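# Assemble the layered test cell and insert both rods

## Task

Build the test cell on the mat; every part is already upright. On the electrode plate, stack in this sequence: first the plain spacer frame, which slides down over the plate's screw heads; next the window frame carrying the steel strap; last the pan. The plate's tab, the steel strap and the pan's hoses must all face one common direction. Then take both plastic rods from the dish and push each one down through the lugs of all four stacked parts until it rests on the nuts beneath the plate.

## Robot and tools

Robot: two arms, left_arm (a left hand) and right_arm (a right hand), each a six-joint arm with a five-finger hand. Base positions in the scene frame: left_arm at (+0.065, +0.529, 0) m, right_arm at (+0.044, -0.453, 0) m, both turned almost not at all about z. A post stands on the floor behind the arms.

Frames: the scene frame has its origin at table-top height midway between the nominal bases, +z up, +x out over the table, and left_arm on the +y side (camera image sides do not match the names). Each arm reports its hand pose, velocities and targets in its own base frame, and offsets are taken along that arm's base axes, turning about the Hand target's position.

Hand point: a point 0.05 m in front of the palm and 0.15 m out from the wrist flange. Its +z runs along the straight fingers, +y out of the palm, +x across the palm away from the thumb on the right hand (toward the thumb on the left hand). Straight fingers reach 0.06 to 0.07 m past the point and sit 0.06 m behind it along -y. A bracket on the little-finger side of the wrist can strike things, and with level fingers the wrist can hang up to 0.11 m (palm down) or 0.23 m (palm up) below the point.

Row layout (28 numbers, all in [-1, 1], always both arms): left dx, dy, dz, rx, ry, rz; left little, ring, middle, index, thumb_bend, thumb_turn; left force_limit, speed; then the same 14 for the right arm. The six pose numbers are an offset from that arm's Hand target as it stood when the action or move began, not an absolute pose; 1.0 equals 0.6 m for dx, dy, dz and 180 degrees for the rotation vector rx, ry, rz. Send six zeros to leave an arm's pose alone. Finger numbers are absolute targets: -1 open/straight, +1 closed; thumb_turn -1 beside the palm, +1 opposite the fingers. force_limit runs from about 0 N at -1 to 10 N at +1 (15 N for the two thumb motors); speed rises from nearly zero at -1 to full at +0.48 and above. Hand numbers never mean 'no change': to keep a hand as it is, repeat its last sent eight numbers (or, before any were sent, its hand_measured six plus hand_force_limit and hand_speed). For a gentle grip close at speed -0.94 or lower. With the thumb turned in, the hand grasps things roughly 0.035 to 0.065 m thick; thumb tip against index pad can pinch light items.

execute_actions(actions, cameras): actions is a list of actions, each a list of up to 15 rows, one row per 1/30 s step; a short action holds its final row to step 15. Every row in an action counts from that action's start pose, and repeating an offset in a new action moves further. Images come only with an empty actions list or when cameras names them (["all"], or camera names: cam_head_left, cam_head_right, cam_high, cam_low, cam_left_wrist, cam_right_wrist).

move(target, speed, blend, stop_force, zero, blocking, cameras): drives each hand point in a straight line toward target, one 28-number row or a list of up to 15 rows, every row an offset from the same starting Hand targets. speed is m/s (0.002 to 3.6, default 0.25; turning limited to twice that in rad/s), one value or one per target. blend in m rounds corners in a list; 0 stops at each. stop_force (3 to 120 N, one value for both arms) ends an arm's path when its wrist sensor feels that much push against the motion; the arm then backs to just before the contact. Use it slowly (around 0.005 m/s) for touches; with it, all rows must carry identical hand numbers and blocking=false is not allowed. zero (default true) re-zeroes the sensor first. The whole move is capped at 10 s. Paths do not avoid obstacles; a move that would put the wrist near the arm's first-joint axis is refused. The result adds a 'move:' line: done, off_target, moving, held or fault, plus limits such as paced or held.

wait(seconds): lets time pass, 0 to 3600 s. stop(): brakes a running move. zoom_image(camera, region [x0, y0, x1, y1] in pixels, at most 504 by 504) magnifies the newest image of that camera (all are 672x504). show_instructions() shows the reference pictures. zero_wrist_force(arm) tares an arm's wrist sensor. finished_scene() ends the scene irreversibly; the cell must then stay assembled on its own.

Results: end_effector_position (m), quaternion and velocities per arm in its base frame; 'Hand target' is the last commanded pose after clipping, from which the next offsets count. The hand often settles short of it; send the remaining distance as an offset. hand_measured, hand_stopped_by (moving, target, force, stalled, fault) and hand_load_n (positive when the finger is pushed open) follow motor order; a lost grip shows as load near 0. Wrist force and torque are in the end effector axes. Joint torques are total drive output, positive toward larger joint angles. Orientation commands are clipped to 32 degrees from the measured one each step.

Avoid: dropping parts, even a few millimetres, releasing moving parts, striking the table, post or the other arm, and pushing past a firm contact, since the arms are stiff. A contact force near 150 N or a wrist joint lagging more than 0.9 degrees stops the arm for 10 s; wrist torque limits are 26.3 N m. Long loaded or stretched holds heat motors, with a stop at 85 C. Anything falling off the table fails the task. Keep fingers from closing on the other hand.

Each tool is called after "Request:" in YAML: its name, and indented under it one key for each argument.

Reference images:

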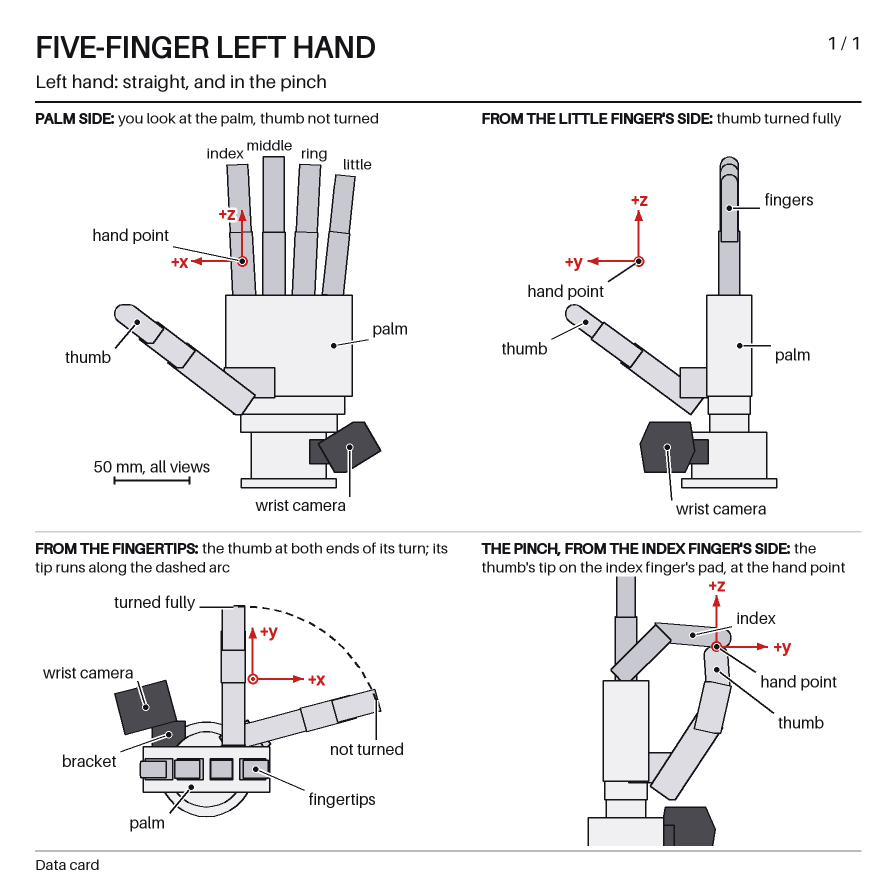

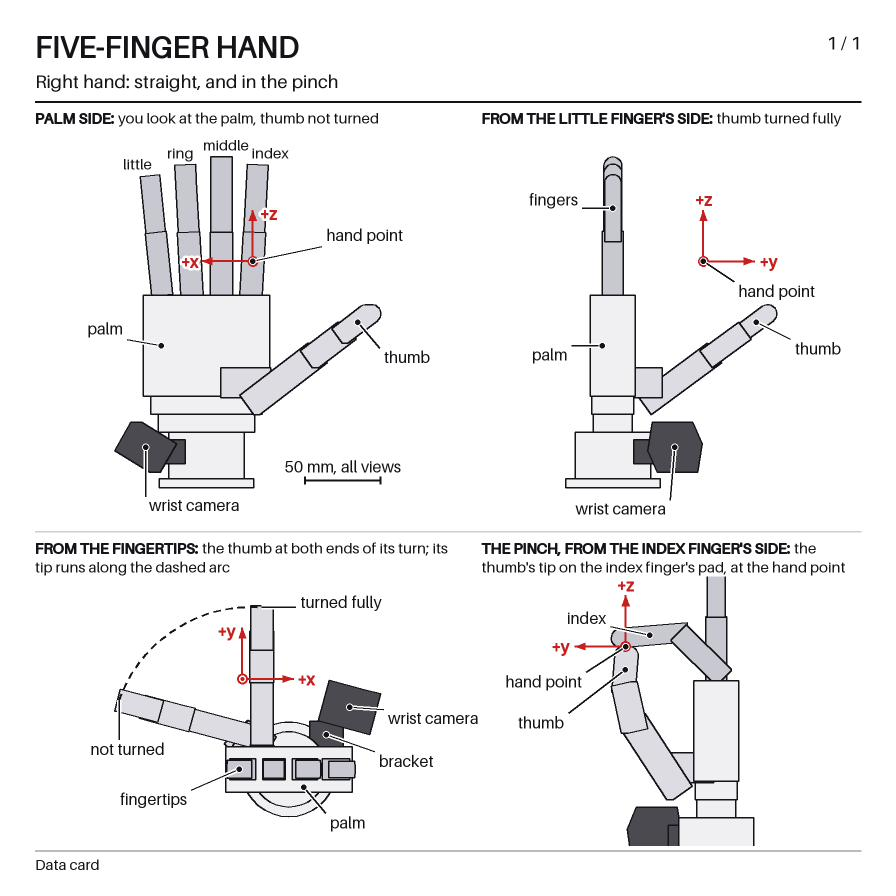

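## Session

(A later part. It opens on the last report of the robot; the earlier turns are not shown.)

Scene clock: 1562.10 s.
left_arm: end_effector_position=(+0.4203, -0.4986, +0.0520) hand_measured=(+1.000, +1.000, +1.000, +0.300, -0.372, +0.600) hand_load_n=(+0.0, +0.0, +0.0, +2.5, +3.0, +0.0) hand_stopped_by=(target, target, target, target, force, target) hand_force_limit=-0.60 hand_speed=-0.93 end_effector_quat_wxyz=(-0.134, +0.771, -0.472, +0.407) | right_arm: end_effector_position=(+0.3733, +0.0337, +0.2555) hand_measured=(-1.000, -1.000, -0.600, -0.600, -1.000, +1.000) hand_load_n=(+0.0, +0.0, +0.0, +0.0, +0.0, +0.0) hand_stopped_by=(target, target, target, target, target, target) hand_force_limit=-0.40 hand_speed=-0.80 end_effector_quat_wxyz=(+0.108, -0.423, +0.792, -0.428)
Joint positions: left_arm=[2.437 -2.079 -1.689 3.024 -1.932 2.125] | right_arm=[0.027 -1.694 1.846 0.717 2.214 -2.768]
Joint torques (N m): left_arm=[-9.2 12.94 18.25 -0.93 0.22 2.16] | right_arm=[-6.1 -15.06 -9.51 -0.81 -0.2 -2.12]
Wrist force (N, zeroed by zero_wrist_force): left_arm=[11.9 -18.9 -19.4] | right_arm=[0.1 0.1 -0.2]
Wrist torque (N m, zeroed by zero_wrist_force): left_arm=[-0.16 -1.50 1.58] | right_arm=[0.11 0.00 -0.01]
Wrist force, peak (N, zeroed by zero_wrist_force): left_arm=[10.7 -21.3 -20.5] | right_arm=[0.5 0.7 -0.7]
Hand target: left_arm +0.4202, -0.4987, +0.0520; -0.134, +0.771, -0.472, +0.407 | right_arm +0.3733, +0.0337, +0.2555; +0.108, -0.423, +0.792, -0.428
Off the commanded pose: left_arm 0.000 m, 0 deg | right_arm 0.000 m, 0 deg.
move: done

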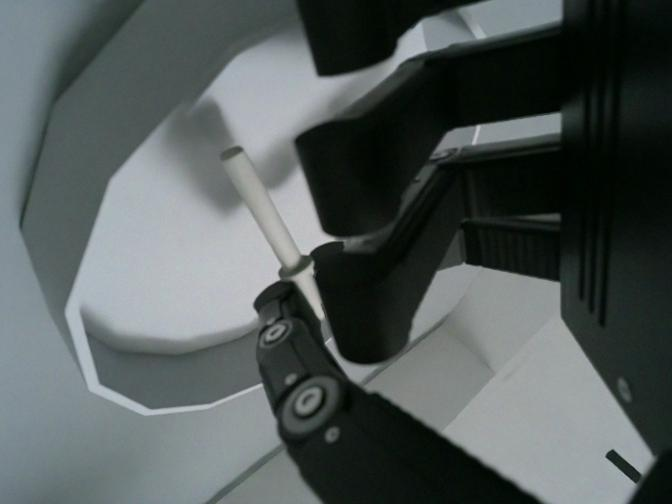

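Request:
move:
  target: [0.002,-0.008,0.025,0,0,0,1,1,1,0.3,-0.28,0.6,-0.6,-0.93,0,0,0,0,0,0,-1,-1,-0.6,-0.6,-1,1,-0.4,-0.8]
  speed: 0.05
  cameras: ["cam_left_wrist"]

Scene clock: 1563.13 s.
left_arm: end_effector_position=(+0.4215, -0.5036, +0.0672) hand_measured=(+1.000, +1.000, +1.000, +0.300, -0.372, +0.600) hand_load_n=(+0.0, +0.0, +0.5, +2.5, +3.0, +0.0) hand_stopped_by=(target, target, target, target, force, target) hand_force_limit=-0.60 hand_speed=-0.93 end_effector_quat_wxyz=(-0.134, +0.771, -0.472, +0.407) end_effector_velocity=(+0.000, +0.001, -0.002) end_effector_angular_velocity=(+0.000, +0.000, +0.000) | right_arm: end_effector_position=(+0.3733, +0.0337, +0.2555) hand_measured=(-1.000, -1.000, -0.600, -0.600, -1.000, +1.000) hand_load_n=(+0.0, +0.0, +0.0, +0.0, +0.0, +0.0) hand_stopped_by=(target, target, target, target, target, target) hand_force_limit=-0.40 hand_speed=-0.80 end_effector_quat_wxyz=(+0.108, -0.423, +0.792, -0.428)
Joint positions: left_arm=[2.431 -2.068 -1.66 2.983 -1.937 2.12] | right_arm=[0.027 -1.694 1.846 0.717 2.214 -2.768]
Joint velocities: left_arm=[0 -0.001 -0.004 0.006 0 0] | right_arm=[within noise]
Joint torques (N m): left_arm=[3.25 28.6 6.74 1.24 0.26 0.01] | right_arm=[-5.1 -14.55 -10.9 -0.91 -0.36 -2]
Wrist force (N, zeroed by zero_wrist_force): left_arm=[1.8 0.7 -0.3] | right_arm=[0.4 0.2 -0.7]
Wrist torque (N m, zeroed by zero_wrist_force): left_arm=[0.10 -0.14 0.33] | right_arm=[0.15 -0.04 0.00]
Wrist force, peak (N, zeroed by zero_wrist_force): left_arm=[11.7 -21.3 -20.0] | right_arm=[0.4 0.3 -1.0]
Hand target: left_arm +0.4214, -0.5035, +0.0670; -0.134, +0.771, -0.472, +0.407 | right_arm +0.3733, +0.0337, +0.2555; +0.108, -0.423, +0.792, -0.428
Off the commanded pose: left_arm 0.000 m, 0 deg | right_arm 0.000 m, 0 deg.
move: done

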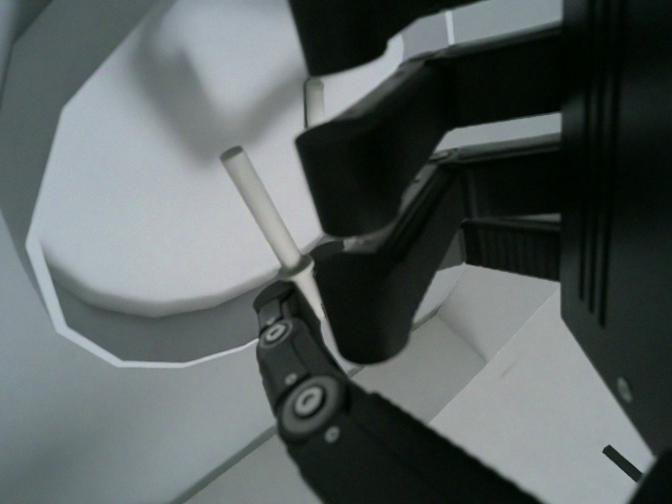

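Request:
move:
  target: [-0.0088,0.0328,-0.0225,0.02683,0.00719,0,1,1,1,0.3,-0.28,0.6,-0.6,-0.93,0,0,0,0,0,0,-1,-1,-0.6,-0.6,-1,1,-0.4,-0.8]
  speed: 0.05
  stop_force: 6
  cameras: ["cam_left_wrist"]

Scene clock: 1570.17 s.
left_arm: end_effector_position=(+0.4162, -0.4838, +0.0535) hand_measured=(+1.000, +1.000, +1.000, +0.300, -0.372, +0.600) hand_load_n=(+0.0, +0.0, +0.0, +2.5, +3.5, +0.0) hand_stopped_by=(target, target, target, target, force, target) hand_force_limit=-0.60 hand_speed=-0.93 end_effector_quat_wxyz=(-0.161, +0.769, -0.490, +0.378) | right_arm: end_effector_position=(+0.3733, +0.0337, +0.2555) hand_measured=(-1.000, -1.000, -0.600, -0.600, -1.000, +1.000) hand_load_n=(+0.0, +0.0, -0.5, +0.0, +0.5, +0.0) hand_stopped_by=(target, target, target, target, target, target) hand_force_limit=-0.40 hand_speed=-0.80 end_effector_quat_wxyz=(+0.108, -0.423, +0.792, -0.428)
Joint positions: left_arm=[2.436 -2.076 -1.666 2.941 -1.968 2.162] | right_arm=[0.027 -1.694 1.846 0.717 2.214 -2.768]
Joint torques (N m): left_arm=[-3.59 48.89 26.97 1.06 1.07 -1.92] | right_arm=[-5.56 -16 -11.15 -0.87 -0.28 -2.07]
Wrist force (N, zeroed by zero_wrist_force): left_arm=[1.6 0.8 -0.4] | right_arm=[0.3 0.5 -0.5]
Wrist torque (N m, zeroed by zero_wrist_force): left_arm=[0.13 -0.14 0.26] | right_arm=[0.18 -0.02 0.01]
Wrist force, peak (N, zeroed by zero_wrist_force): left_arm=[2.0 0.8 -0.4] | right_arm=[0.7 0.5 -0.8]
Hand target: left_arm +0.4162, -0.4838, +0.0535; -0.161, +0.769, -0.490, +0.378 | right_arm +0.3733, +0.0337, +0.2555; +0.108, -0.423, +0.792, -0.428
Off the commanded pose: left_arm 0.000 m, 0 deg | right_arm 0.000 m, 0 deg.
move: done

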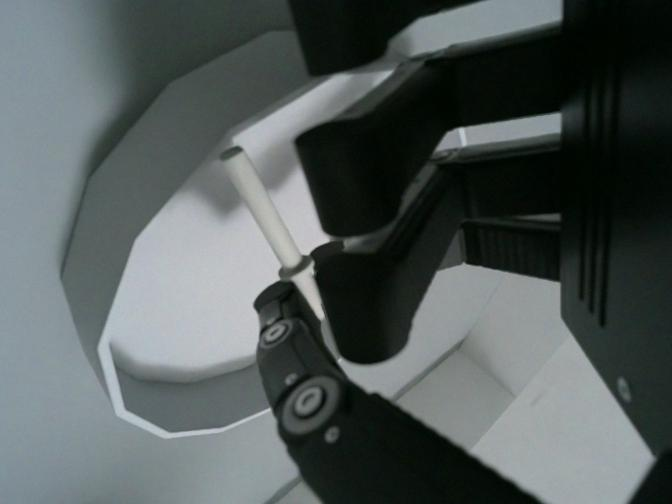

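Continue in small steps.

Request:
move:
  target: [-0.0043,0.0161,0,0,0,0,1,1,1,0.3,-0.28,0.6,-0.6,-0.93,0,0,0,0,0,0,-1,-1,-0.6,-0.6,-1,1,-0.4,-0.8]
  speed: 0.02
  stop_force: 6
  cameras: ["cam_left_wrist"]

Scene clock: 1572.07 s.
left_arm: end_effector_position=(+0.4136, -0.4741, +0.0535) hand_measured=(+1.000, +1.000, +1.000, +0.300, -0.372, +0.600) hand_load_n=(+0.0, +0.0, +0.0, +2.5, +3.5, +0.0) hand_stopped_by=(target, target, target, target, force, target) hand_force_limit=-0.60 hand_speed=-0.93 end_effector_quat_wxyz=(-0.161, +0.769, -0.490, +0.378) | right_arm: end_effector_position=(+0.3733, +0.0337, +0.2555) hand_measured=(-1.000, -1.000, -0.600, -0.600, -1.000, +1.000) hand_load_n=(+0.0, +0.0, +0.0, +0.0, -0.5, +0.0) hand_stopped_by=(target, target, target, target, target, target) hand_force_limit=-0.40 hand_speed=-0.80 end_effector_quat_wxyz=(+0.108, -0.423, +0.792, -0.428)
Joint positions: left_arm=[2.449 -2.056 -1.698 2.956 -1.959 2.172] | right_arm=[0.027 -1.694 1.846 0.717 2.214 -2.768]
Joint torques (N m): left_arm=[-7.51 27.67 28.04 -1.74 -1.89 -1.98] | right_arm=[-5.79 -15.04 -10.34 -0.86 -0.24 -2.18]
Wrist force (N, zeroed by zero_wrist_force): left_arm=[1.6 0.7 -0.4] | right_arm=[0.5 0.4 -0.4]
Wrist torque (N m, zeroed by zero_wrist_force): left_arm=[0.13 -0.12 0.20] | right_arm=[0.16 -0.06 0.01]
Wrist force, peak (N, zeroed by zero_wrist_force): left_arm=[2.1 0.7 -0.4] | right_arm=[0.7 0.0 -0.8]
Hand target: left_arm +0.4136, -0.4741, +0.0535; -0.161, +0.769, -0.490, +0.378 | right_arm +0.3733, +0.0337, +0.2555; +0.108, -0.423, +0.792, -0.428
Off the commanded pose: left_arm 0.000 m, 0 deg | right_arm 0.000 m, 0 deg.
move: done

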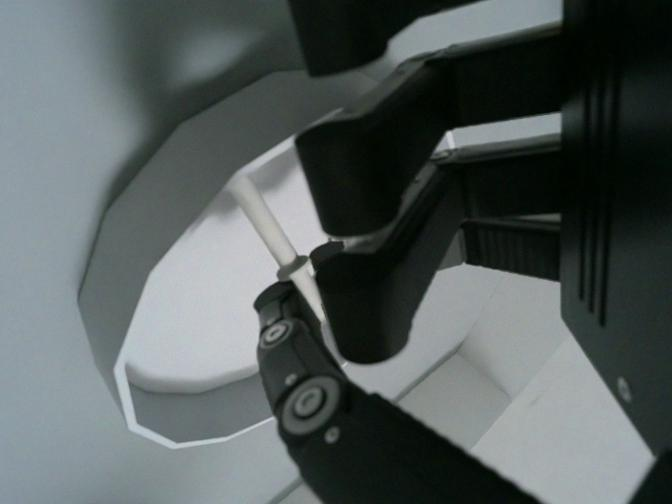

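Request:
move:
  target: [-0.00259,0.00966,0,0,0,0,1,1,1,0.3,-0.28,0.6,-0.6,-0.93,0,0,0,0,0,0,-1,-1,-0.6,-0.6,-1,1,-0.4,-0.8]
  speed: 0.02
  stop_force: 6
  cameras: ["cam_left_wrist"]

Scene clock: 1574.30 s.
left_arm: end_effector_position=(+0.4120, -0.4683, +0.0535) hand_measured=(+1.000, +1.000, +1.000, +0.300, -0.372, +0.600) hand_load_n=(+0.0, +0.0, +0.0, +2.5, +3.5, +0.0) hand_stopped_by=(target, target, target, target, force, target) hand_force_limit=-0.60 hand_speed=-0.93 end_effector_quat_wxyz=(-0.161, +0.769, -0.490, +0.378) | right_arm: end_effector_position=(+0.3733, +0.0337, +0.2555) hand_measured=(-1.000, -1.000, -0.600, -0.600, -1.000, +1.000) hand_load_n=(+0.0, +0.0, +0.0, +0.0, +0.0, +0.0) hand_stopped_by=(target, target, target, target, target, target) hand_force_limit=-0.40 hand_speed=-0.80 end_effector_quat_wxyz=(+0.108, -0.423, +0.792, -0.428)
Joint positions: left_arm=[2.457 -2.044 -1.717 2.965 -1.953 2.178] | right_arm=[0.027 -1.694 1.846 0.717 2.214 -2.768]
Joint torques (N m): left_arm=[-7.64 27.97 28.55 -1.49 -1.51 -1.93] | right_arm=[-5.45 -14.75 -9.56 -0.83 -0.3 -2.16]
Wrist force (N, zeroed by zero_wrist_force): left_arm=[1.6 0.8 -0.4] | right_arm=[0.5 0.6 -0.4]
Wrist torque (N m, zeroed by zero_wrist_force): left_arm=[0.12 -0.13 0.20] | right_arm=[0.19 -0.06 0.02]
Wrist force, peak (N, zeroed by zero_wrist_force): left_arm=[1.9 1.0 -0.3] | right_arm=[0.8 0.6 -0.5]
Hand target: left_arm +0.4120, -0.4683, +0.0535; -0.161, +0.769, -0.490, +0.378 | right_arm +0.3733, +0.0337, +0.2555; +0.108, -0.423, +0.792, -0.428
Off the commanded pose: left_arm 0.000 m, 0 deg | right_arm 0.000 m, 0 deg.
move: done

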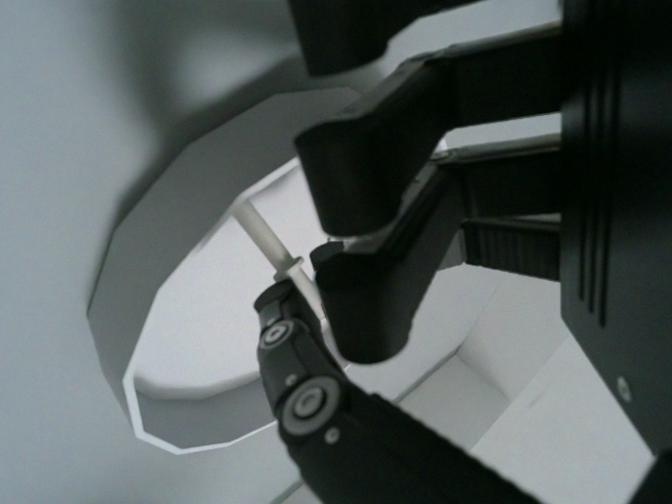

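Request:
move:
  target: [-0.00259,0.00966,0,0,0,0,1,1,1,0.3,-0.28,0.6,-0.6,-0.93,0,0,0,0,0,0,-1,-1,-0.6,-0.6,-1,1,-0.4,-0.8]
  speed: 0.015
  stop_force: 6
  cameras: ["cam_left_wrist"]

Scene clock: 1576.23 s.
left_arm: end_effector_position=(+0.4105, -0.4625, +0.0535) hand_measured=(+1.000, +1.000, +1.000, +0.300, -0.372, +0.600) hand_load_n=(+0.0, +0.0, +0.0, +2.5, +3.5, +0.0) hand_stopped_by=(target, target, target, target, force, target) hand_force_limit=-0.60 hand_speed=-0.93 end_effector_quat_wxyz=(-0.161, +0.769, -0.490, +0.378) | right_arm: end_effector_position=(+0.3733, +0.0337, +0.2555) hand_measured=(-1.000, -1.000, -0.600, -0.600, -1.000, +1.000) hand_load_n=(-0.5, +0.0, +0.0, -0.5, +0.0, +0.0) hand_stopped_by=(target, target, target, target, target, target) hand_force_limit=-0.40 hand_speed=-0.80 end_effector_quat_wxyz=(+0.108, -0.423, +0.792, -0.428)
Joint positions: left_arm=[2.465 -2.032 -1.736 2.974 -1.948 2.184] | right_arm=[0.027 -1.694 1.846 0.717 2.214 -2.768]
Joint torques (N m): left_arm=[-7.31 26.79 28.46 -1.37 -1.48 -1.9] | right_arm=[-5.8 -14.54 -9.86 -0.7 -0.18 -1.94]
Wrist force (N, zeroed by zero_wrist_force): left_arm=[1.7 0.7 -0.5] | right_arm=[0.3 -0.1 -0.7]
Wrist torque (N m, zeroed by zero_wrist_force): left_arm=[0.13 -0.13 0.20] | right_arm=[0.11 -0.02 -0.01]
Wrist force, peak (N, zeroed by zero_wrist_force): left_arm=[2.6 -0.1 -0.7] | right_arm=[0.9 0.3 -0.6]
Hand target: left_arm +0.4105, -0.4626, +0.0535; -0.161, +0.769, -0.490, +0.378 | right_arm +0.3733, +0.0337, +0.2555; +0.108, -0.423, +0.792, -0.428
Off the commanded pose: left_arm 0.000 m, 0 deg | right_arm 0.000 m, 0 deg.
move: done

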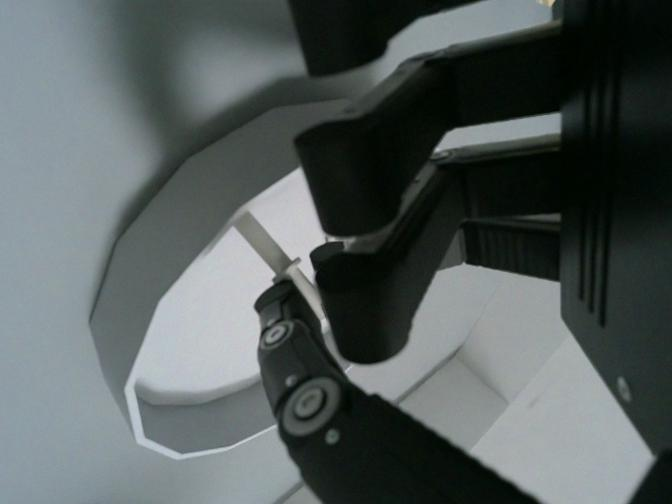

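Request:
move:
  target: [-0.0021,0.00773,0.006,0,0,0,1,1,1,0.3,-0.28,0.6,-0.6,-0.93,0,0,0,0,0,0,-1,-1,-0.6,-0.6,-1,1,-0.4,-0.8]
  speed: 0.015
  stop_force: 6
  cameras: ["cam_left_wrist"]

Scene clock: 1578.80 s.
left_arm: end_effector_position=(+0.4092, -0.4579, +0.0571) hand_measured=(+1.000, +1.000, +1.000, +0.300, -0.372, +0.600) hand_load_n=(+0.0, +0.0, +0.0, +2.5, +3.0, +0.0) hand_stopped_by=(target, target, target, target, force, target) hand_force_limit=-0.60 hand_speed=-0.93 end_effector_quat_wxyz=(-0.161, +0.769, -0.490, +0.378) | right_arm: end_effector_position=(+0.3733, +0.0337, +0.2555) hand_measured=(-1.000, -1.000, -0.600, -0.600, -1.000, +1.000) hand_load_n=(+0.0, +0.0, -0.5, -0.5, +0.0, +0.0) hand_stopped_by=(target, target, target, target, target, target) hand_force_limit=-0.40 hand_speed=-0.80 end_effector_quat_wxyz=(+0.108, -0.423, +0.792, -0.428)
Joint positions: left_arm=[2.471 -2.017 -1.747 2.973 -1.943 2.189] | right_arm=[0.027 -1.694 1.846 0.717 2.214 -2.768]
Joint torques (N m): left_arm=[-6.22 26.2 28.2 0.08 -1.44 -1.86] | right_arm=[-5.83 -14.98 -10.24 -0.82 -0.31 -2.05]
Wrist force (N, zeroed by zero_wrist_force): left_arm=[1.4 0.8 -0.4] | right_arm=[0.5 0.6 -0.5]
Wrist torque (N m, zeroed by zero_wrist_force): left_arm=[0.12 -0.09 0.18] | right_arm=[0.19 -0.05 0.01]
Wrist force, peak (N, zeroed by zero_wrist_force): left_arm=[1.8 0.9 -0.3] | right_arm=[0.6 0.6 -0.8]
Hand target: left_arm +0.4092, -0.4579, +0.0571; -0.161, +0.769, -0.490, +0.378 | right_arm +0.3733, +0.0337, +0.2555; +0.108, -0.423, +0.792, -0.428
Off the commanded pose: left_arm 0.000 m, 0 deg | right_arm 0.000 m, 0 deg.
move: done

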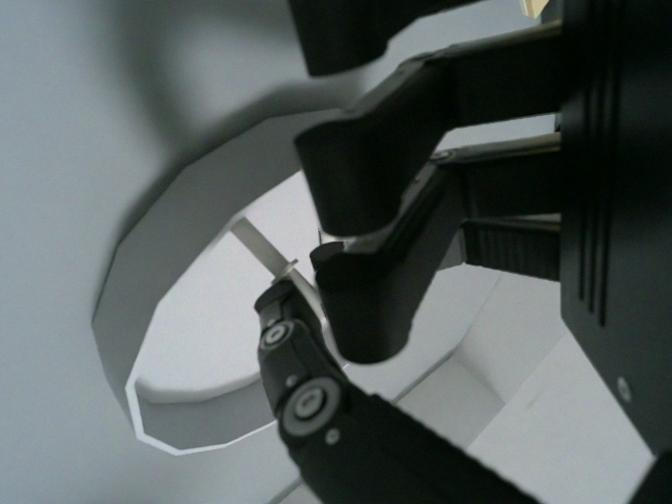

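Request:
move:
  target: [-0.0021,0.00773,0.005,0,0,0,1,1,1,0.3,-0.28,0.6,-0.6,-0.93,0,0,0,0,0,0,-1,-1,-0.6,-0.6,-1,1,-0.4,-0.8]
  speed: 0.015
  stop_force: 6
  cameras: ["cam_left_wrist", "cam_high"]

Scene clock: 1580.83 s.
left_arm: end_effector_position=(+0.4080, -0.4533, +0.0601) hand_measured=(+1.000, +1.000, +1.000, +0.300, -0.372, +0.600) hand_load_n=(+0.0, +0.0, +0.0, +2.0, +3.0, +0.0) hand_stopped_by=(target, target, target, target, force, target) hand_force_limit=-0.60 hand_speed=-0.93 end_effector_quat_wxyz=(-0.161, +0.769, -0.490, +0.378) | right_arm: end_effector_position=(+0.3733, +0.0337, +0.2555) hand_measured=(-1.000, -1.000, -0.600, -0.600, -1.000, +1.000) hand_load_n=(+0.0, +0.0, +0.0, +0.0, +0.0, +0.0) hand_stopped_by=(target, target, target, target, target, target) hand_force_limit=-0.40 hand_speed=-0.80 end_effector_quat_wxyz=(+0.108, -0.423, +0.792, -0.428)
Joint positions: left_arm=[2.478 -2.003 -1.759 2.973 -1.938 2.194] | right_arm=[0.027 -1.694 1.846 0.717 2.214 -2.768]
Joint torques (N m): left_arm=[-5.94 25.78 28.35 -1.31 -1.32 -1.71] | right_arm=[-5.35 -14.02 -9.61 -0.83 -0.03 -2.02]
Wrist force (N, zeroed by zero_wrist_force): left_arm=[1.3 0.6 -0.4] | right_arm=[0.5 0.0 -0.8]
Wrist torque (N m, zeroed by zero_wrist_force): left_arm=[0.11 -0.08 0.18] | right_arm=[0.13 -0.04 0.00]
Wrist force, peak (N, zeroed by zero_wrist_force): left_arm=[1.7 0.6 -0.3] | right_arm=[0.6 0.1 -1.0]
Hand target: left_arm +0.4080, -0.4533, +0.0601; -0.161, +0.769, -0.490, +0.378 | right_arm +0.3733, +0.0337, +0.2555; +0.108, -0.423, +0.792, -0.428
Off the commanded pose: left_arm 0.000 m, 0 deg | right_arm 0.000 m, 0 deg.
move: done
Images, in order (width x height): cam_high 672x504, cam_left_wrist 672x504.

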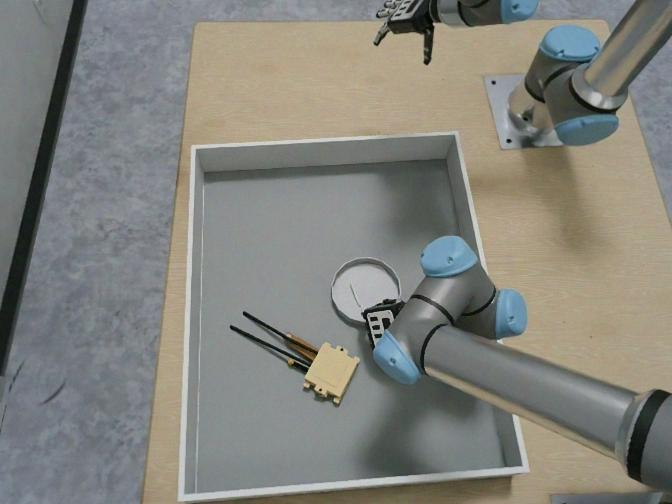

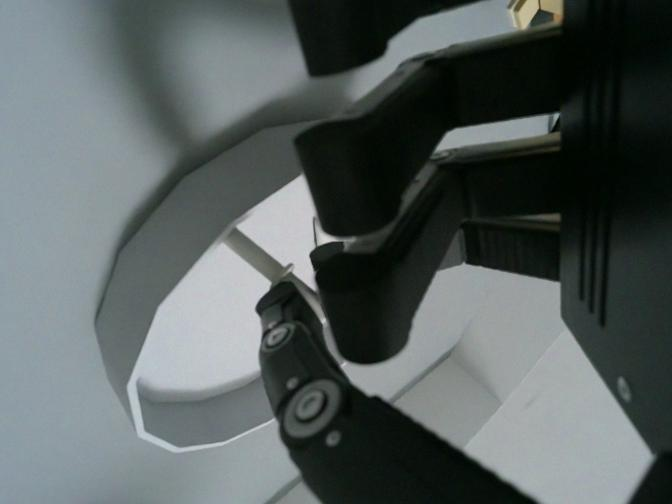

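Request:
move:
  target: [0.002,-0.008,0.05,0,0,0,1,1,1,0.3,-0.28,0.6,-0.6,-0.93,0,0,0,0,0,0,-1,-1,-0.6,-0.6,-1,1,-0.4,-0.8]
  speed: 0.05
  cameras: ["cam_left_wrist"]

Scene clock: 1584.67 s.
left_arm: end_effector_position=(+0.4092, -0.4582, +0.0903) hand_measured=(+1.000, +1.000, +1.000, +0.300, -0.372, +0.600) hand_load_n=(+0.0, +0.5, +0.0, +2.5, +3.0, +0.0) hand_stopped_by=(target, target, target, target, force, target) hand_force_limit=-0.60 hand_speed=-0.93 end_effector_quat_wxyz=(-0.161, +0.769, -0.490, +0.378) | right_arm: end_effector_position=(+0.3733, +0.0337, +0.2555) hand_measured=(-1.000, -1.000, -0.600, -0.600, -1.000, +1.000) hand_load_n=(+0.0, +0.0, +0.0, +0.0, +0.0, +0.0) hand_stopped_by=(target, target, target, target, target, target) hand_force_limit=-0.40 hand_speed=-0.80 end_effector_quat_wxyz=(+0.108, -0.423, +0.792, -0.428)
Joint positions: left_arm=[2.471 -1.974 -1.712 2.895 -1.943 2.189] | right_arm=[0.027 -1.694 1.846 0.717 2.214 -2.768]
Joint torques (N m): left_arm=[1.39 26.47 5.96 1.13 -0.37 -0.64] | right_arm=[-5.48 -13.97 -9.89 -0.93 -0.15 -1.94]
Wrist force (N, zeroed by zero_wrist_force): left_arm=[1.5 0.8 -0.1] | right_arm=[0.6 0.2 -0.5]
Wrist torque (N m, zeroed by zero_wrist_force): left_arm=[0.11 -0.10 0.30] | right_arm=[0.13 -0.06 0.01]
Wrist force, peak (N, zeroed by zero_wrist_force): left_arm=[1.9 0.3 -0.4] | right_arm=[0.7 0.5 -0.8]
Hand target: left_arm +0.4092, -0.4581, +0.0901; -0.161, +0.769, -0.490, +0.378 | right_arm +0.3733, +0.0337, +0.2555; +0.108, -0.423, +0.792, -0.428
Off the commanded pose: left_arm 0.000 m, 0 deg | right_arm 0.000 m, 0 deg.
move: done

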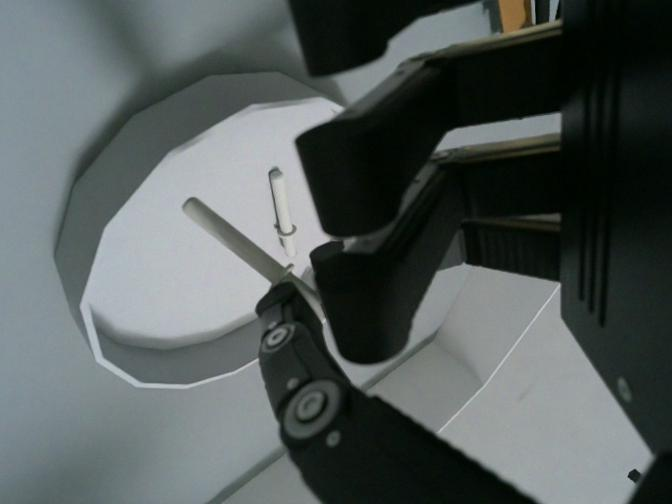

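Request:
move:
  target: [0,0,0.05,0.1342,0.0360,0,1,1,1,0.3,-0.28,0.6,-0.6,-0.93,0,0,0,0,0,0,-1,-1,-0.6,-0.6,-1,1,-0.4,-0.8]
  speed: 0.06
  cameras: ["cam_left_wrist","cam_low","cam_high","cam_head_left"]

Scene clock: 1592.37 s.
left_arm: end_effector_position=(+0.4091, -0.4582, +0.1200) hand_measured=(+1.000, +1.000, +1.000, +0.300, -0.372, +0.600) hand_load_n=(+0.0, +0.0, +0.0, +2.0, +3.0, +0.0) hand_stopped_by=(target, target, target, target, force, target) hand_force_limit=-0.60 hand_speed=-0.93 end_effector_quat_wxyz=(-0.291, +0.738, -0.566, +0.223) | right_arm: end_effector_position=(+0.3733, +0.0337, +0.2555) hand_measured=(-1.000, -1.000, -0.600, -0.600, -1.000, +1.000) hand_load_n=(+0.0, -0.5, +0.0, +0.0, +0.0, +0.0) hand_stopped_by=(target, target, target, target, target, target) hand_force_limit=-0.40 hand_speed=-0.80 end_effector_quat_wxyz=(+0.108, -0.423, +0.792, -0.428)
Joint positions: left_arm=[2.364 -2.173 -1.295 2.34 -2.2 2.248] | right_arm=[0.027 -1.694 1.846 0.717 2.214 -2.768]
Joint torques (N m): left_arm=[6.42 54.96 7.83 0.22 0.74 -1.59] | right_arm=[-5.01 -14.39 -9.97 -0.92 -0.09 -1.94]
Wrist force (N, zeroed by zero_wrist_force): left_arm=[0.2 0.6 -0.4] | right_arm=[0.5 0.3 -0.6]
Wrist torque (N m, zeroed by zero_wrist_force): left_arm=[0.15 -0.01 0.00] | right_arm=[0.16 -0.05 0.01]
Wrist force, peak (N, zeroed by zero_wrist_force): left_arm=[1.7 0.9 -0.3] | right_arm=[0.6 0.4 -0.9]
Hand target: left_arm +0.4092, -0.4581, +0.1201; -0.291, +0.738, -0.566, +0.223 | right_arm +0.3733, +0.0337, +0.2555; +0.108, -0.423, +0.792, -0.428
Off the commanded pose: left_arm 0.000 m, 0 deg | right_arm 0.000 m, 0 deg.
move: done
Images, in order (width x height): cam_head_left 672x504, cam_high 672x504, cam_low 672x504, cam_left_wrist 672x504.

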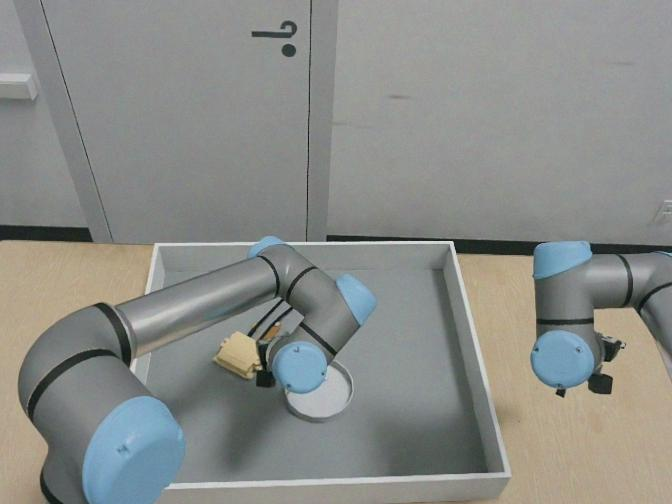

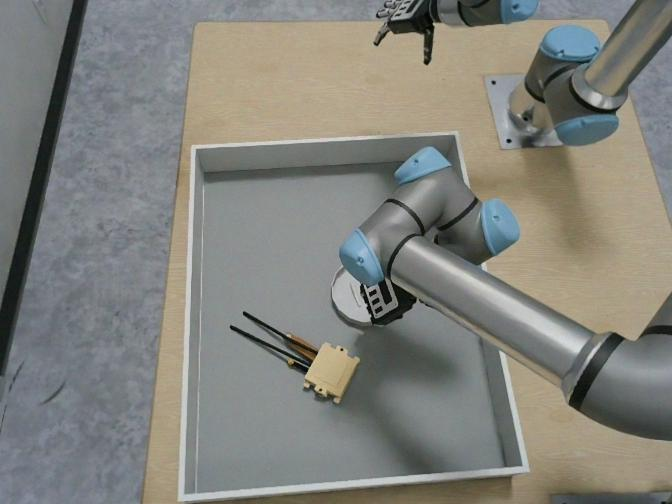

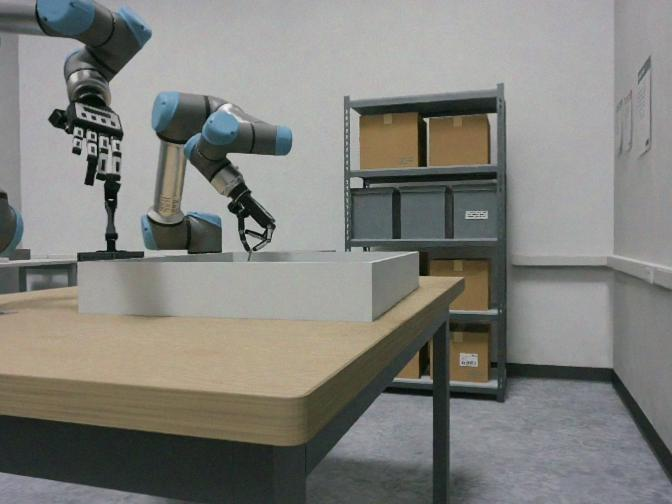

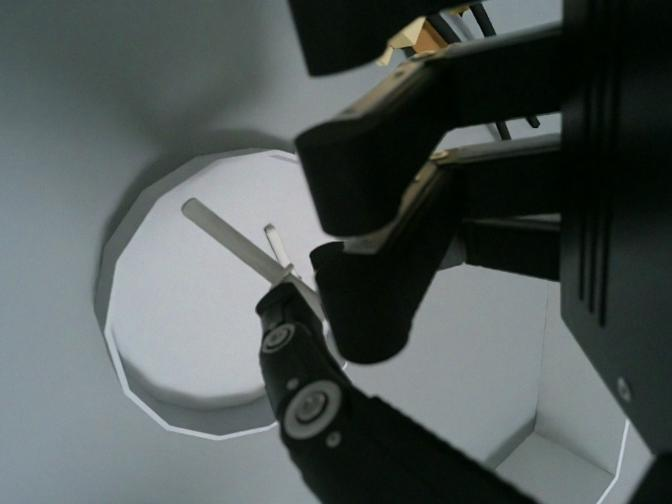

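Request:
zoom_image:
  camera: "cam_low"
  region: [210, 170, 300, 270]

Request:
zoom_image:
  camera: "cam_left_wrist"
  region: [160, 170, 350, 360]

Scaled by 5.040.

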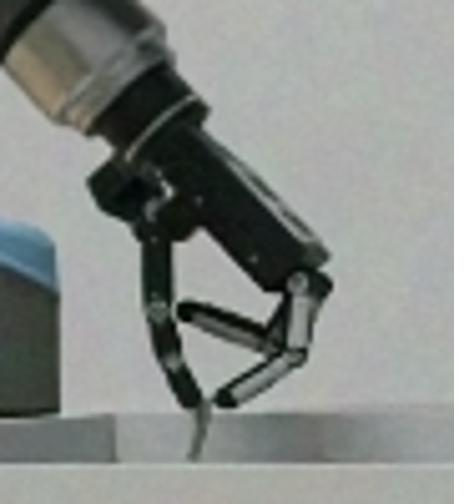

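Scaled by 2.653.

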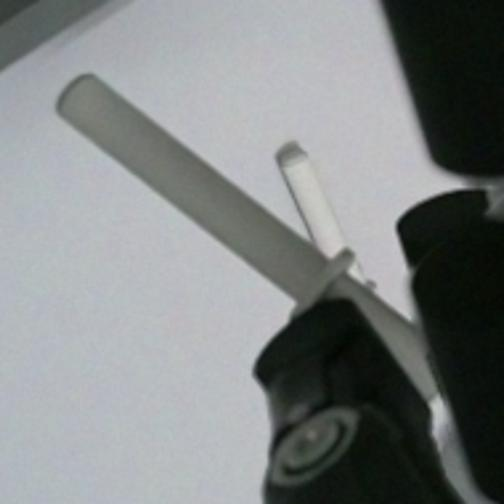

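Request:
move:
  target: [0,0,0.1,0,0,0,1,1,1,0.3,-0.28,0.6,-0.6,-0.93,0,0,0,0,0,0,-1,-1,-0.6,-0.6,-1,1,-0.4,-0.8]
  speed: 0.08
  cameras: ["cam_left_wrist","cam_low"]

Request:
zoom_image:
  camera: "cam_low"
  region: [210, 150, 300, 250]

Scene clock: 1598.67 s.
left_arm: end_effector_position=(+0.4092, -0.4581, +0.1802) hand_measured=(+1.000, +1.000, +1.000, +0.300, -0.372, +0.600) hand_load_n=(+0.0, +0.0, +0.0, +2.0, +3.0, +0.0) hand_stopped_by=(target, target, target, target, force, target) hand_force_limit=-0.60 hand_speed=-0.93 end_effector_quat_wxyz=(-0.291, +0.738, -0.566, +0.223) | right_arm: end_effector_position=(+0.3733, +0.0337, +0.2555) hand_measured=(-1.000, -1.000, -0.600, -0.600, -1.000, +1.000) hand_load_n=(+0.0, -0.5, +0.0, +0.0, +0.0, +0.0) hand_stopped_by=(target, target, target, target, target, target) hand_force_limit=-0.40 hand_speed=-0.80 end_effector_quat_wxyz=(+0.108, -0.423, +0.792, -0.428)
Joint positions: left_arm=[2.365 -2.135 -1.199 2.205 -2.199 2.248] | right_arm=[0.027 -1.694 1.846 0.717 2.214 -2.768]
Joint torques (N m): left_arm=[4.91 33.41 9.62 -1.04 -0.5 -1.62] | right_arm=[-5.03 -14.33 -10.4 -0.95 -0.2 -2.07]
Wrist force (N, zeroed by zero_wrist_force): left_arm=[0.4 0.4 -0.4] | right_arm=[0.7 0.3 -0.6]
Wrist torque (N m, zeroed by zero_wrist_force): left_arm=[0.12 -0.03 0.02] | right_arm=[0.15 -0.07 0.01]
Wrist force, peak (N, zeroed by zero_wrist_force): left_arm=[0.3 -0.4 -1.2] | right_arm=[0.6 0.4 -0.9]
Hand target: left_arm +0.4092, -0.4581, +0.1801; -0.291, +0.738, -0.566, +0.223 | right_arm +0.3733, +0.0337, +0.2555; +0.108, -0.423, +0.792, -0.428
Off the commanded pose: left_arm 0.000 m, 0 deg | right_arm 0.000 m, 0 deg.
move: done
Images, in order (width x height): cam_low 672x504, cam_left_wrist 672x504.

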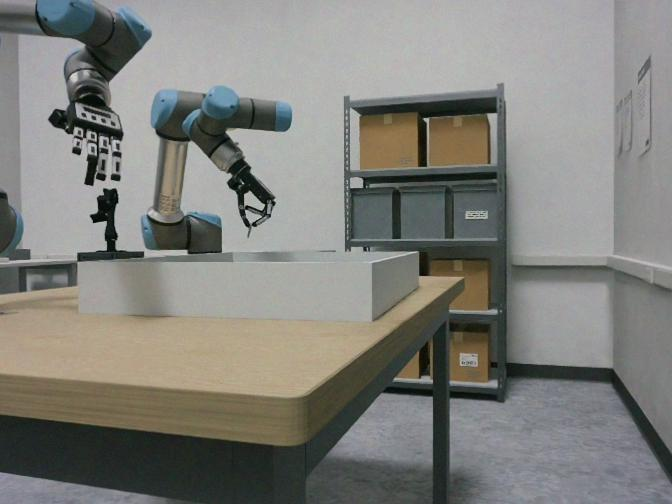

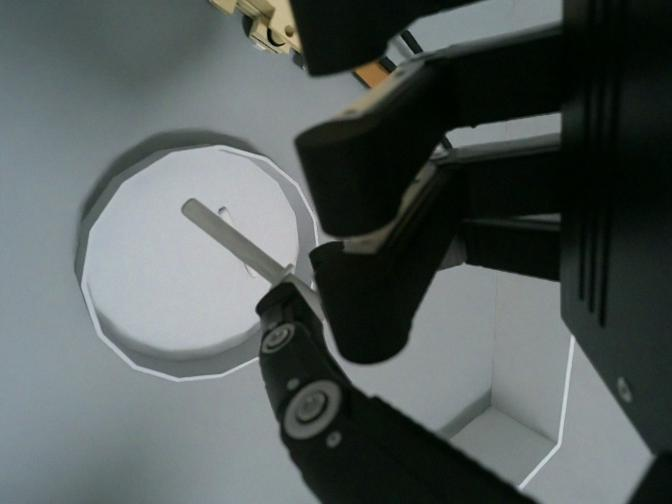

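Scaled by 5.040.

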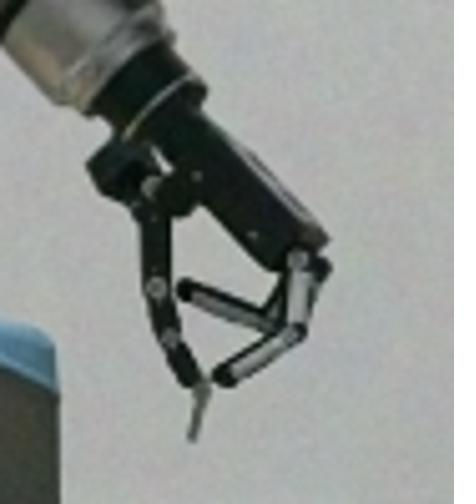

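Request:
move:
  target:
    - [0.0205,0.0095,-0.1333,-0.1342,-0.0360,0,1,1,1,0.3,-0.28,0.6,-0.6,-0.93,0,0,0,0,0,0,-1,-1,-0.6,-0.6,-1,1,-0.4,-0.8]
    - [0.0205,0.0095,-0.1917,-0.1342,-0.0360,0,1,1,1,0.3,-0.28,0.6,-0.6,-0.93,0,0,0,0,0,0,-1,-1,-0.6,-0.6,-1,1,-0.4,-0.8]
  speed: [0.08,0.03]
  cameras: ["cam_left_wrist"]

Scene clock: 1612.17 s.
left_arm: end_effector_position=(+0.4214, -0.4523, +0.0648) hand_measured=(+1.000, +1.000, +1.000, +0.300, -0.372, +0.600) hand_load_n=(+0.0, +0.0, +0.0, +2.0, +3.0, +0.0) hand_stopped_by=(target, target, target, target, force, target) hand_force_limit=-0.60 hand_speed=-0.93 end_effector_quat_wxyz=(-0.161, +0.769, -0.490, +0.378) end_effector_velocity=(+0.000, +0.000, +0.002) end_effector_angular_velocity=(+0.000, +0.000, +0.000) | right_arm: end_effector_position=(+0.3733, +0.0337, +0.2555) hand_measured=(-1.000, -1.000, -0.600, -0.600, -1.000, +1.000) hand_load_n=(+0.0, +0.0, +0.0, +0.0, +0.0, +0.0) hand_stopped_by=(target, target, target, target, target, target) hand_force_limit=-0.40 hand_speed=-0.80 end_effector_quat_wxyz=(+0.108, -0.423, +0.792, -0.428)
Joint positions: left_arm=[2.499 -2.01 -1.733 2.958 -1.924 2.21] | right_arm=[0.027 -1.694 1.846 0.717 2.214 -2.768]
Joint velocities: left_arm=[0 0.004 0.001 -0.005 0 0] | right_arm=[within noise]
Joint torques (N m): left_arm=[-7.51 46.2 24.81 -1.7 0.69 2.18] | right_arm=[-5.01 -12.67 -10.55 -0.86 -0.17 -1.99]
Wrist force (N, zeroed by zero_wrist_force): left_arm=[1.6 0.5 -0.4] | right_arm=[0.4 0.3 -0.5]
Wrist torque (N m, zeroed by zero_wrist_force): left_arm=[0.10 -0.12 0.27] | right_arm=[0.15 -0.04 0.01]
Wrist force, peak (N, zeroed by zero_wrist_force): left_arm=[1.9 0.2 -0.3] | right_arm=[0.3 0.6 -1.0]
Hand target: left_arm +0.4215, -0.4524, +0.0651; -0.161, +0.769, -0.490, +0.378 | right_arm +0.3733, +0.0337, +0.2555; +0.108, -0.423, +0.792, -0.428
Off the commanded pose: left_arm 0.000 m, 0 deg | right_arm 0.000 m, 0 deg.
move: done

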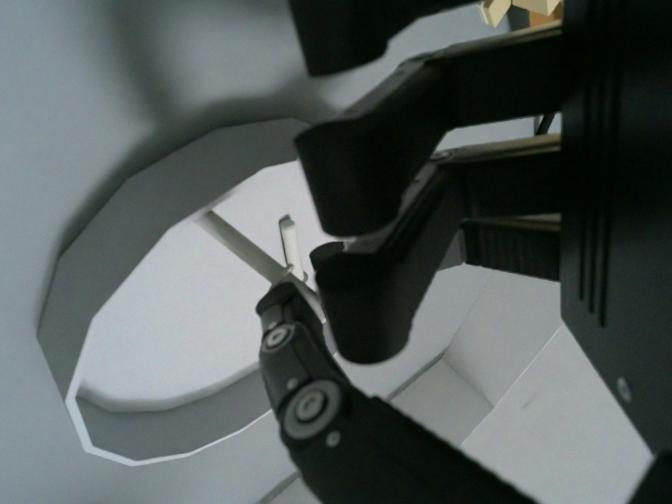

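Request:
move:
  target: [-0.0121,0.0451,0.0,0,0,0,1,1,1,0.3,-0.28,0.6,-0.6,-0.93,0,0,0,0,0,0,-1,-1,-0.6,-0.6,-1,1,-0.4,-0.8]
  speed: 0.02
  cameras: ["cam_left_wrist"]

Request:
move:
  target: [0.0121,-0.0451,0.14,0.1342,0.0360,0,1,1,1,0.3,-0.28,0.6,-0.6,-0.93,0,0,0,0,0,0,-1,-1,-0.6,-0.6,-1,1,-0.4,-0.8]
  speed: 0.08
  cameras: ["cam_left_wrist","cam_low","cam_high"]

Request:
zoom_image:
  camera: "cam_low"
  region: [210, 150, 300, 250]

Scene clock: 1624.43 s.
left_arm: end_effector_position=(+0.4141, -0.4252, +0.0651) hand_measured=(+1.000, +1.000, +1.000, +0.300, -0.370, +0.600) hand_load_n=(+0.0, +0.0, +0.0, +0.0, +0.0, +0.0) hand_stopped_by=(target, target, target, target, force, target) hand_force_limit=-0.60 hand_speed=-0.93 end_effector_quat_wxyz=(-0.161, +0.769, -0.490, +0.378) | right_arm: end_effector_position=(+0.3733, +0.0337, +0.2555) hand_measured=(-1.000, -1.000, -0.600, -0.600, -1.000, +1.000) hand_load_n=(+0.0, +0.0, +0.0, +0.0, +0.0, +0.0) hand_stopped_by=(target, target, target, target, target, target) hand_force_limit=-0.40 hand_speed=-0.80 end_effector_quat_wxyz=(+0.108, -0.423, +0.792, -0.428)
Joint positions: left_arm=[2.541 -1.953 -1.816 2.996 -1.893 2.242] | right_arm=[0.027 -1.694 1.846 0.717 2.214 -2.768]
Joint torques (N m): left_arm=[-7.62 23.85 28.54 -0.72 -1.11 -0.71] | right_arm=[-5.35 -13.26 -10.86 -0.83 -0.09 -1.95]
Wrist force (N, zeroed by zero_wrist_force): left_arm=[1.3 0.6 -0.3] | right_arm=[0.3 0.2 -0.5]
Wrist torque (N m, zeroed by zero_wrist_force): left_arm=[0.10 -0.07 0.18] | right_arm=[0.13 -0.02 0.00]
Wrist force, peak (N, zeroed by zero_wrist_force): left_arm=[1.7 0.5 -0.5] | right_arm=[1.0 0.3 -0.7]
Hand target: left_arm +0.4142, -0.4253, +0.0651; -0.161, +0.769, -0.490, +0.378 | right_arm +0.3733, +0.0337, +0.2555; +0.108, -0.423, +0.792, -0.428
Off the commanded pose: left_arm 0.000 m, 0 deg | right_arm 0.000 m, 0 deg.
move: done

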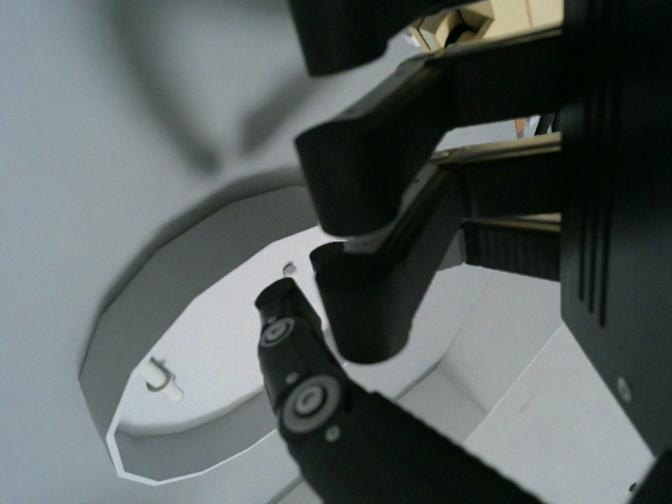

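Scene clock: 1627.60 s.
left_arm: end_effector_position=(+0.4214, -0.4524, +0.1490) hand_measured=(+1.000, +1.000, +1.000, +0.300, -0.370, +0.600) hand_load_n=(+0.0, +0.0, +0.0, +0.0, +0.0, +0.0) hand_stopped_by=(target, target, target, target, force, target) hand_force_limit=-0.60 hand_speed=-0.93 end_effector_quat_wxyz=(-0.291, +0.738, -0.566, +0.223) | right_arm: end_effector_position=(+0.3733, +0.0337, +0.2555) hand_measured=(-1.000, -1.000, -0.600, -0.600, -1.000, +1.000) hand_load_n=(+0.0, +0.0, +0.0, +0.0, +0.0, +0.0) hand_stopped_by=(target, target, target, target, target, target) hand_force_limit=-0.40 hand_speed=-0.80 end_effector_quat_wxyz=(+0.108, -0.423, +0.792, -0.428)
Joint positions: left_arm=[2.389 -2.154 -1.246 2.287 -2.189 2.275] | right_arm=[0.027 -1.694 1.846 0.717 2.214 -2.768]
Joint torques (N m): left_arm=[8.61 51.87 17.38 -1.79 -0.02 -0.77] | right_arm=[-5.19 -12.35 -10.56 -0.89 -0.04 -1.94]
Wrist force (N, zeroed by zero_wrist_force): left_arm=[0.4 0.3 -0.6] | right_arm=[0.4 0.1 -0.8]
Wrist torque (N m, zeroed by zero_wrist_force): left_arm=[0.13 -0.04 0.13] | right_arm=[0.15 -0.03 0.00]
Wrist force, peak (N, zeroed by zero_wrist_force): left_arm=[1.5 0.7 -0.3] | right_arm=[0.9 0.1 -1.0]
Hand target: left_arm +0.4215, -0.4524, +0.1491; -0.291, +0.738, -0.566, +0.223 | right_arm +0.3733, +0.0337, +0.2555; +0.108, -0.423, +0.792, -0.428
Off the commanded pose: left_arm 0.000 m, 0 deg | right_arm 0.000 m, 0 deg.
move: done
Images, in order (width x height): cam_high 672x504, cam_low 672x504, cam_left_wrist 672x504.

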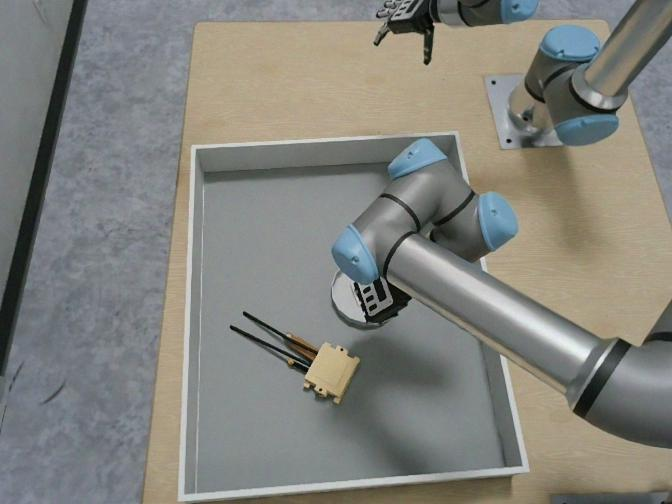

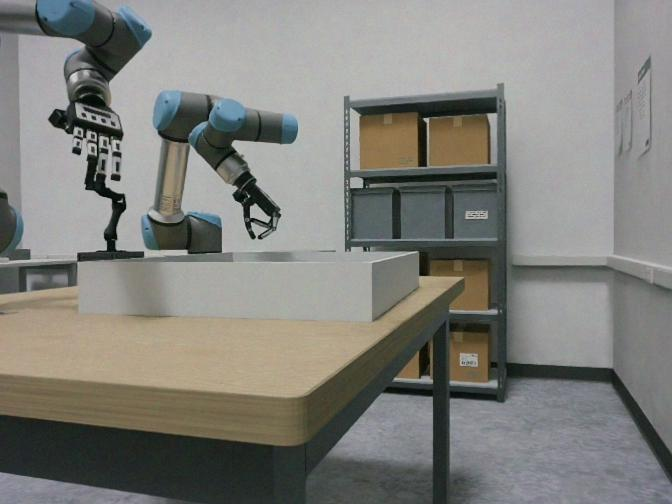

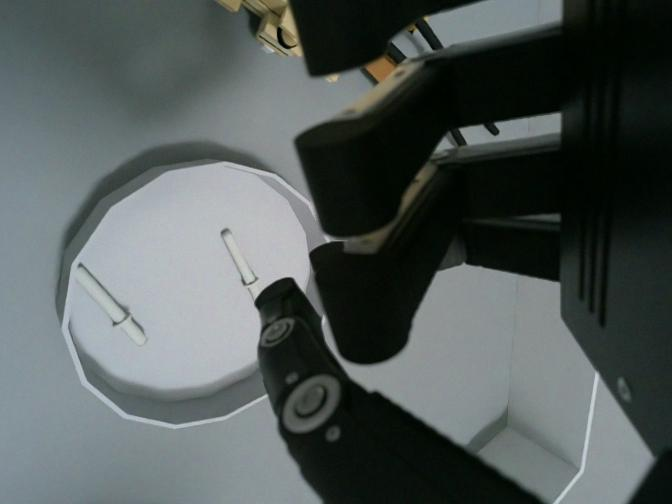

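Scaled by 5.040.

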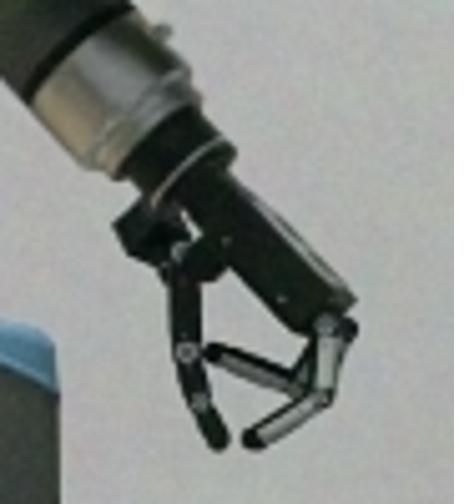

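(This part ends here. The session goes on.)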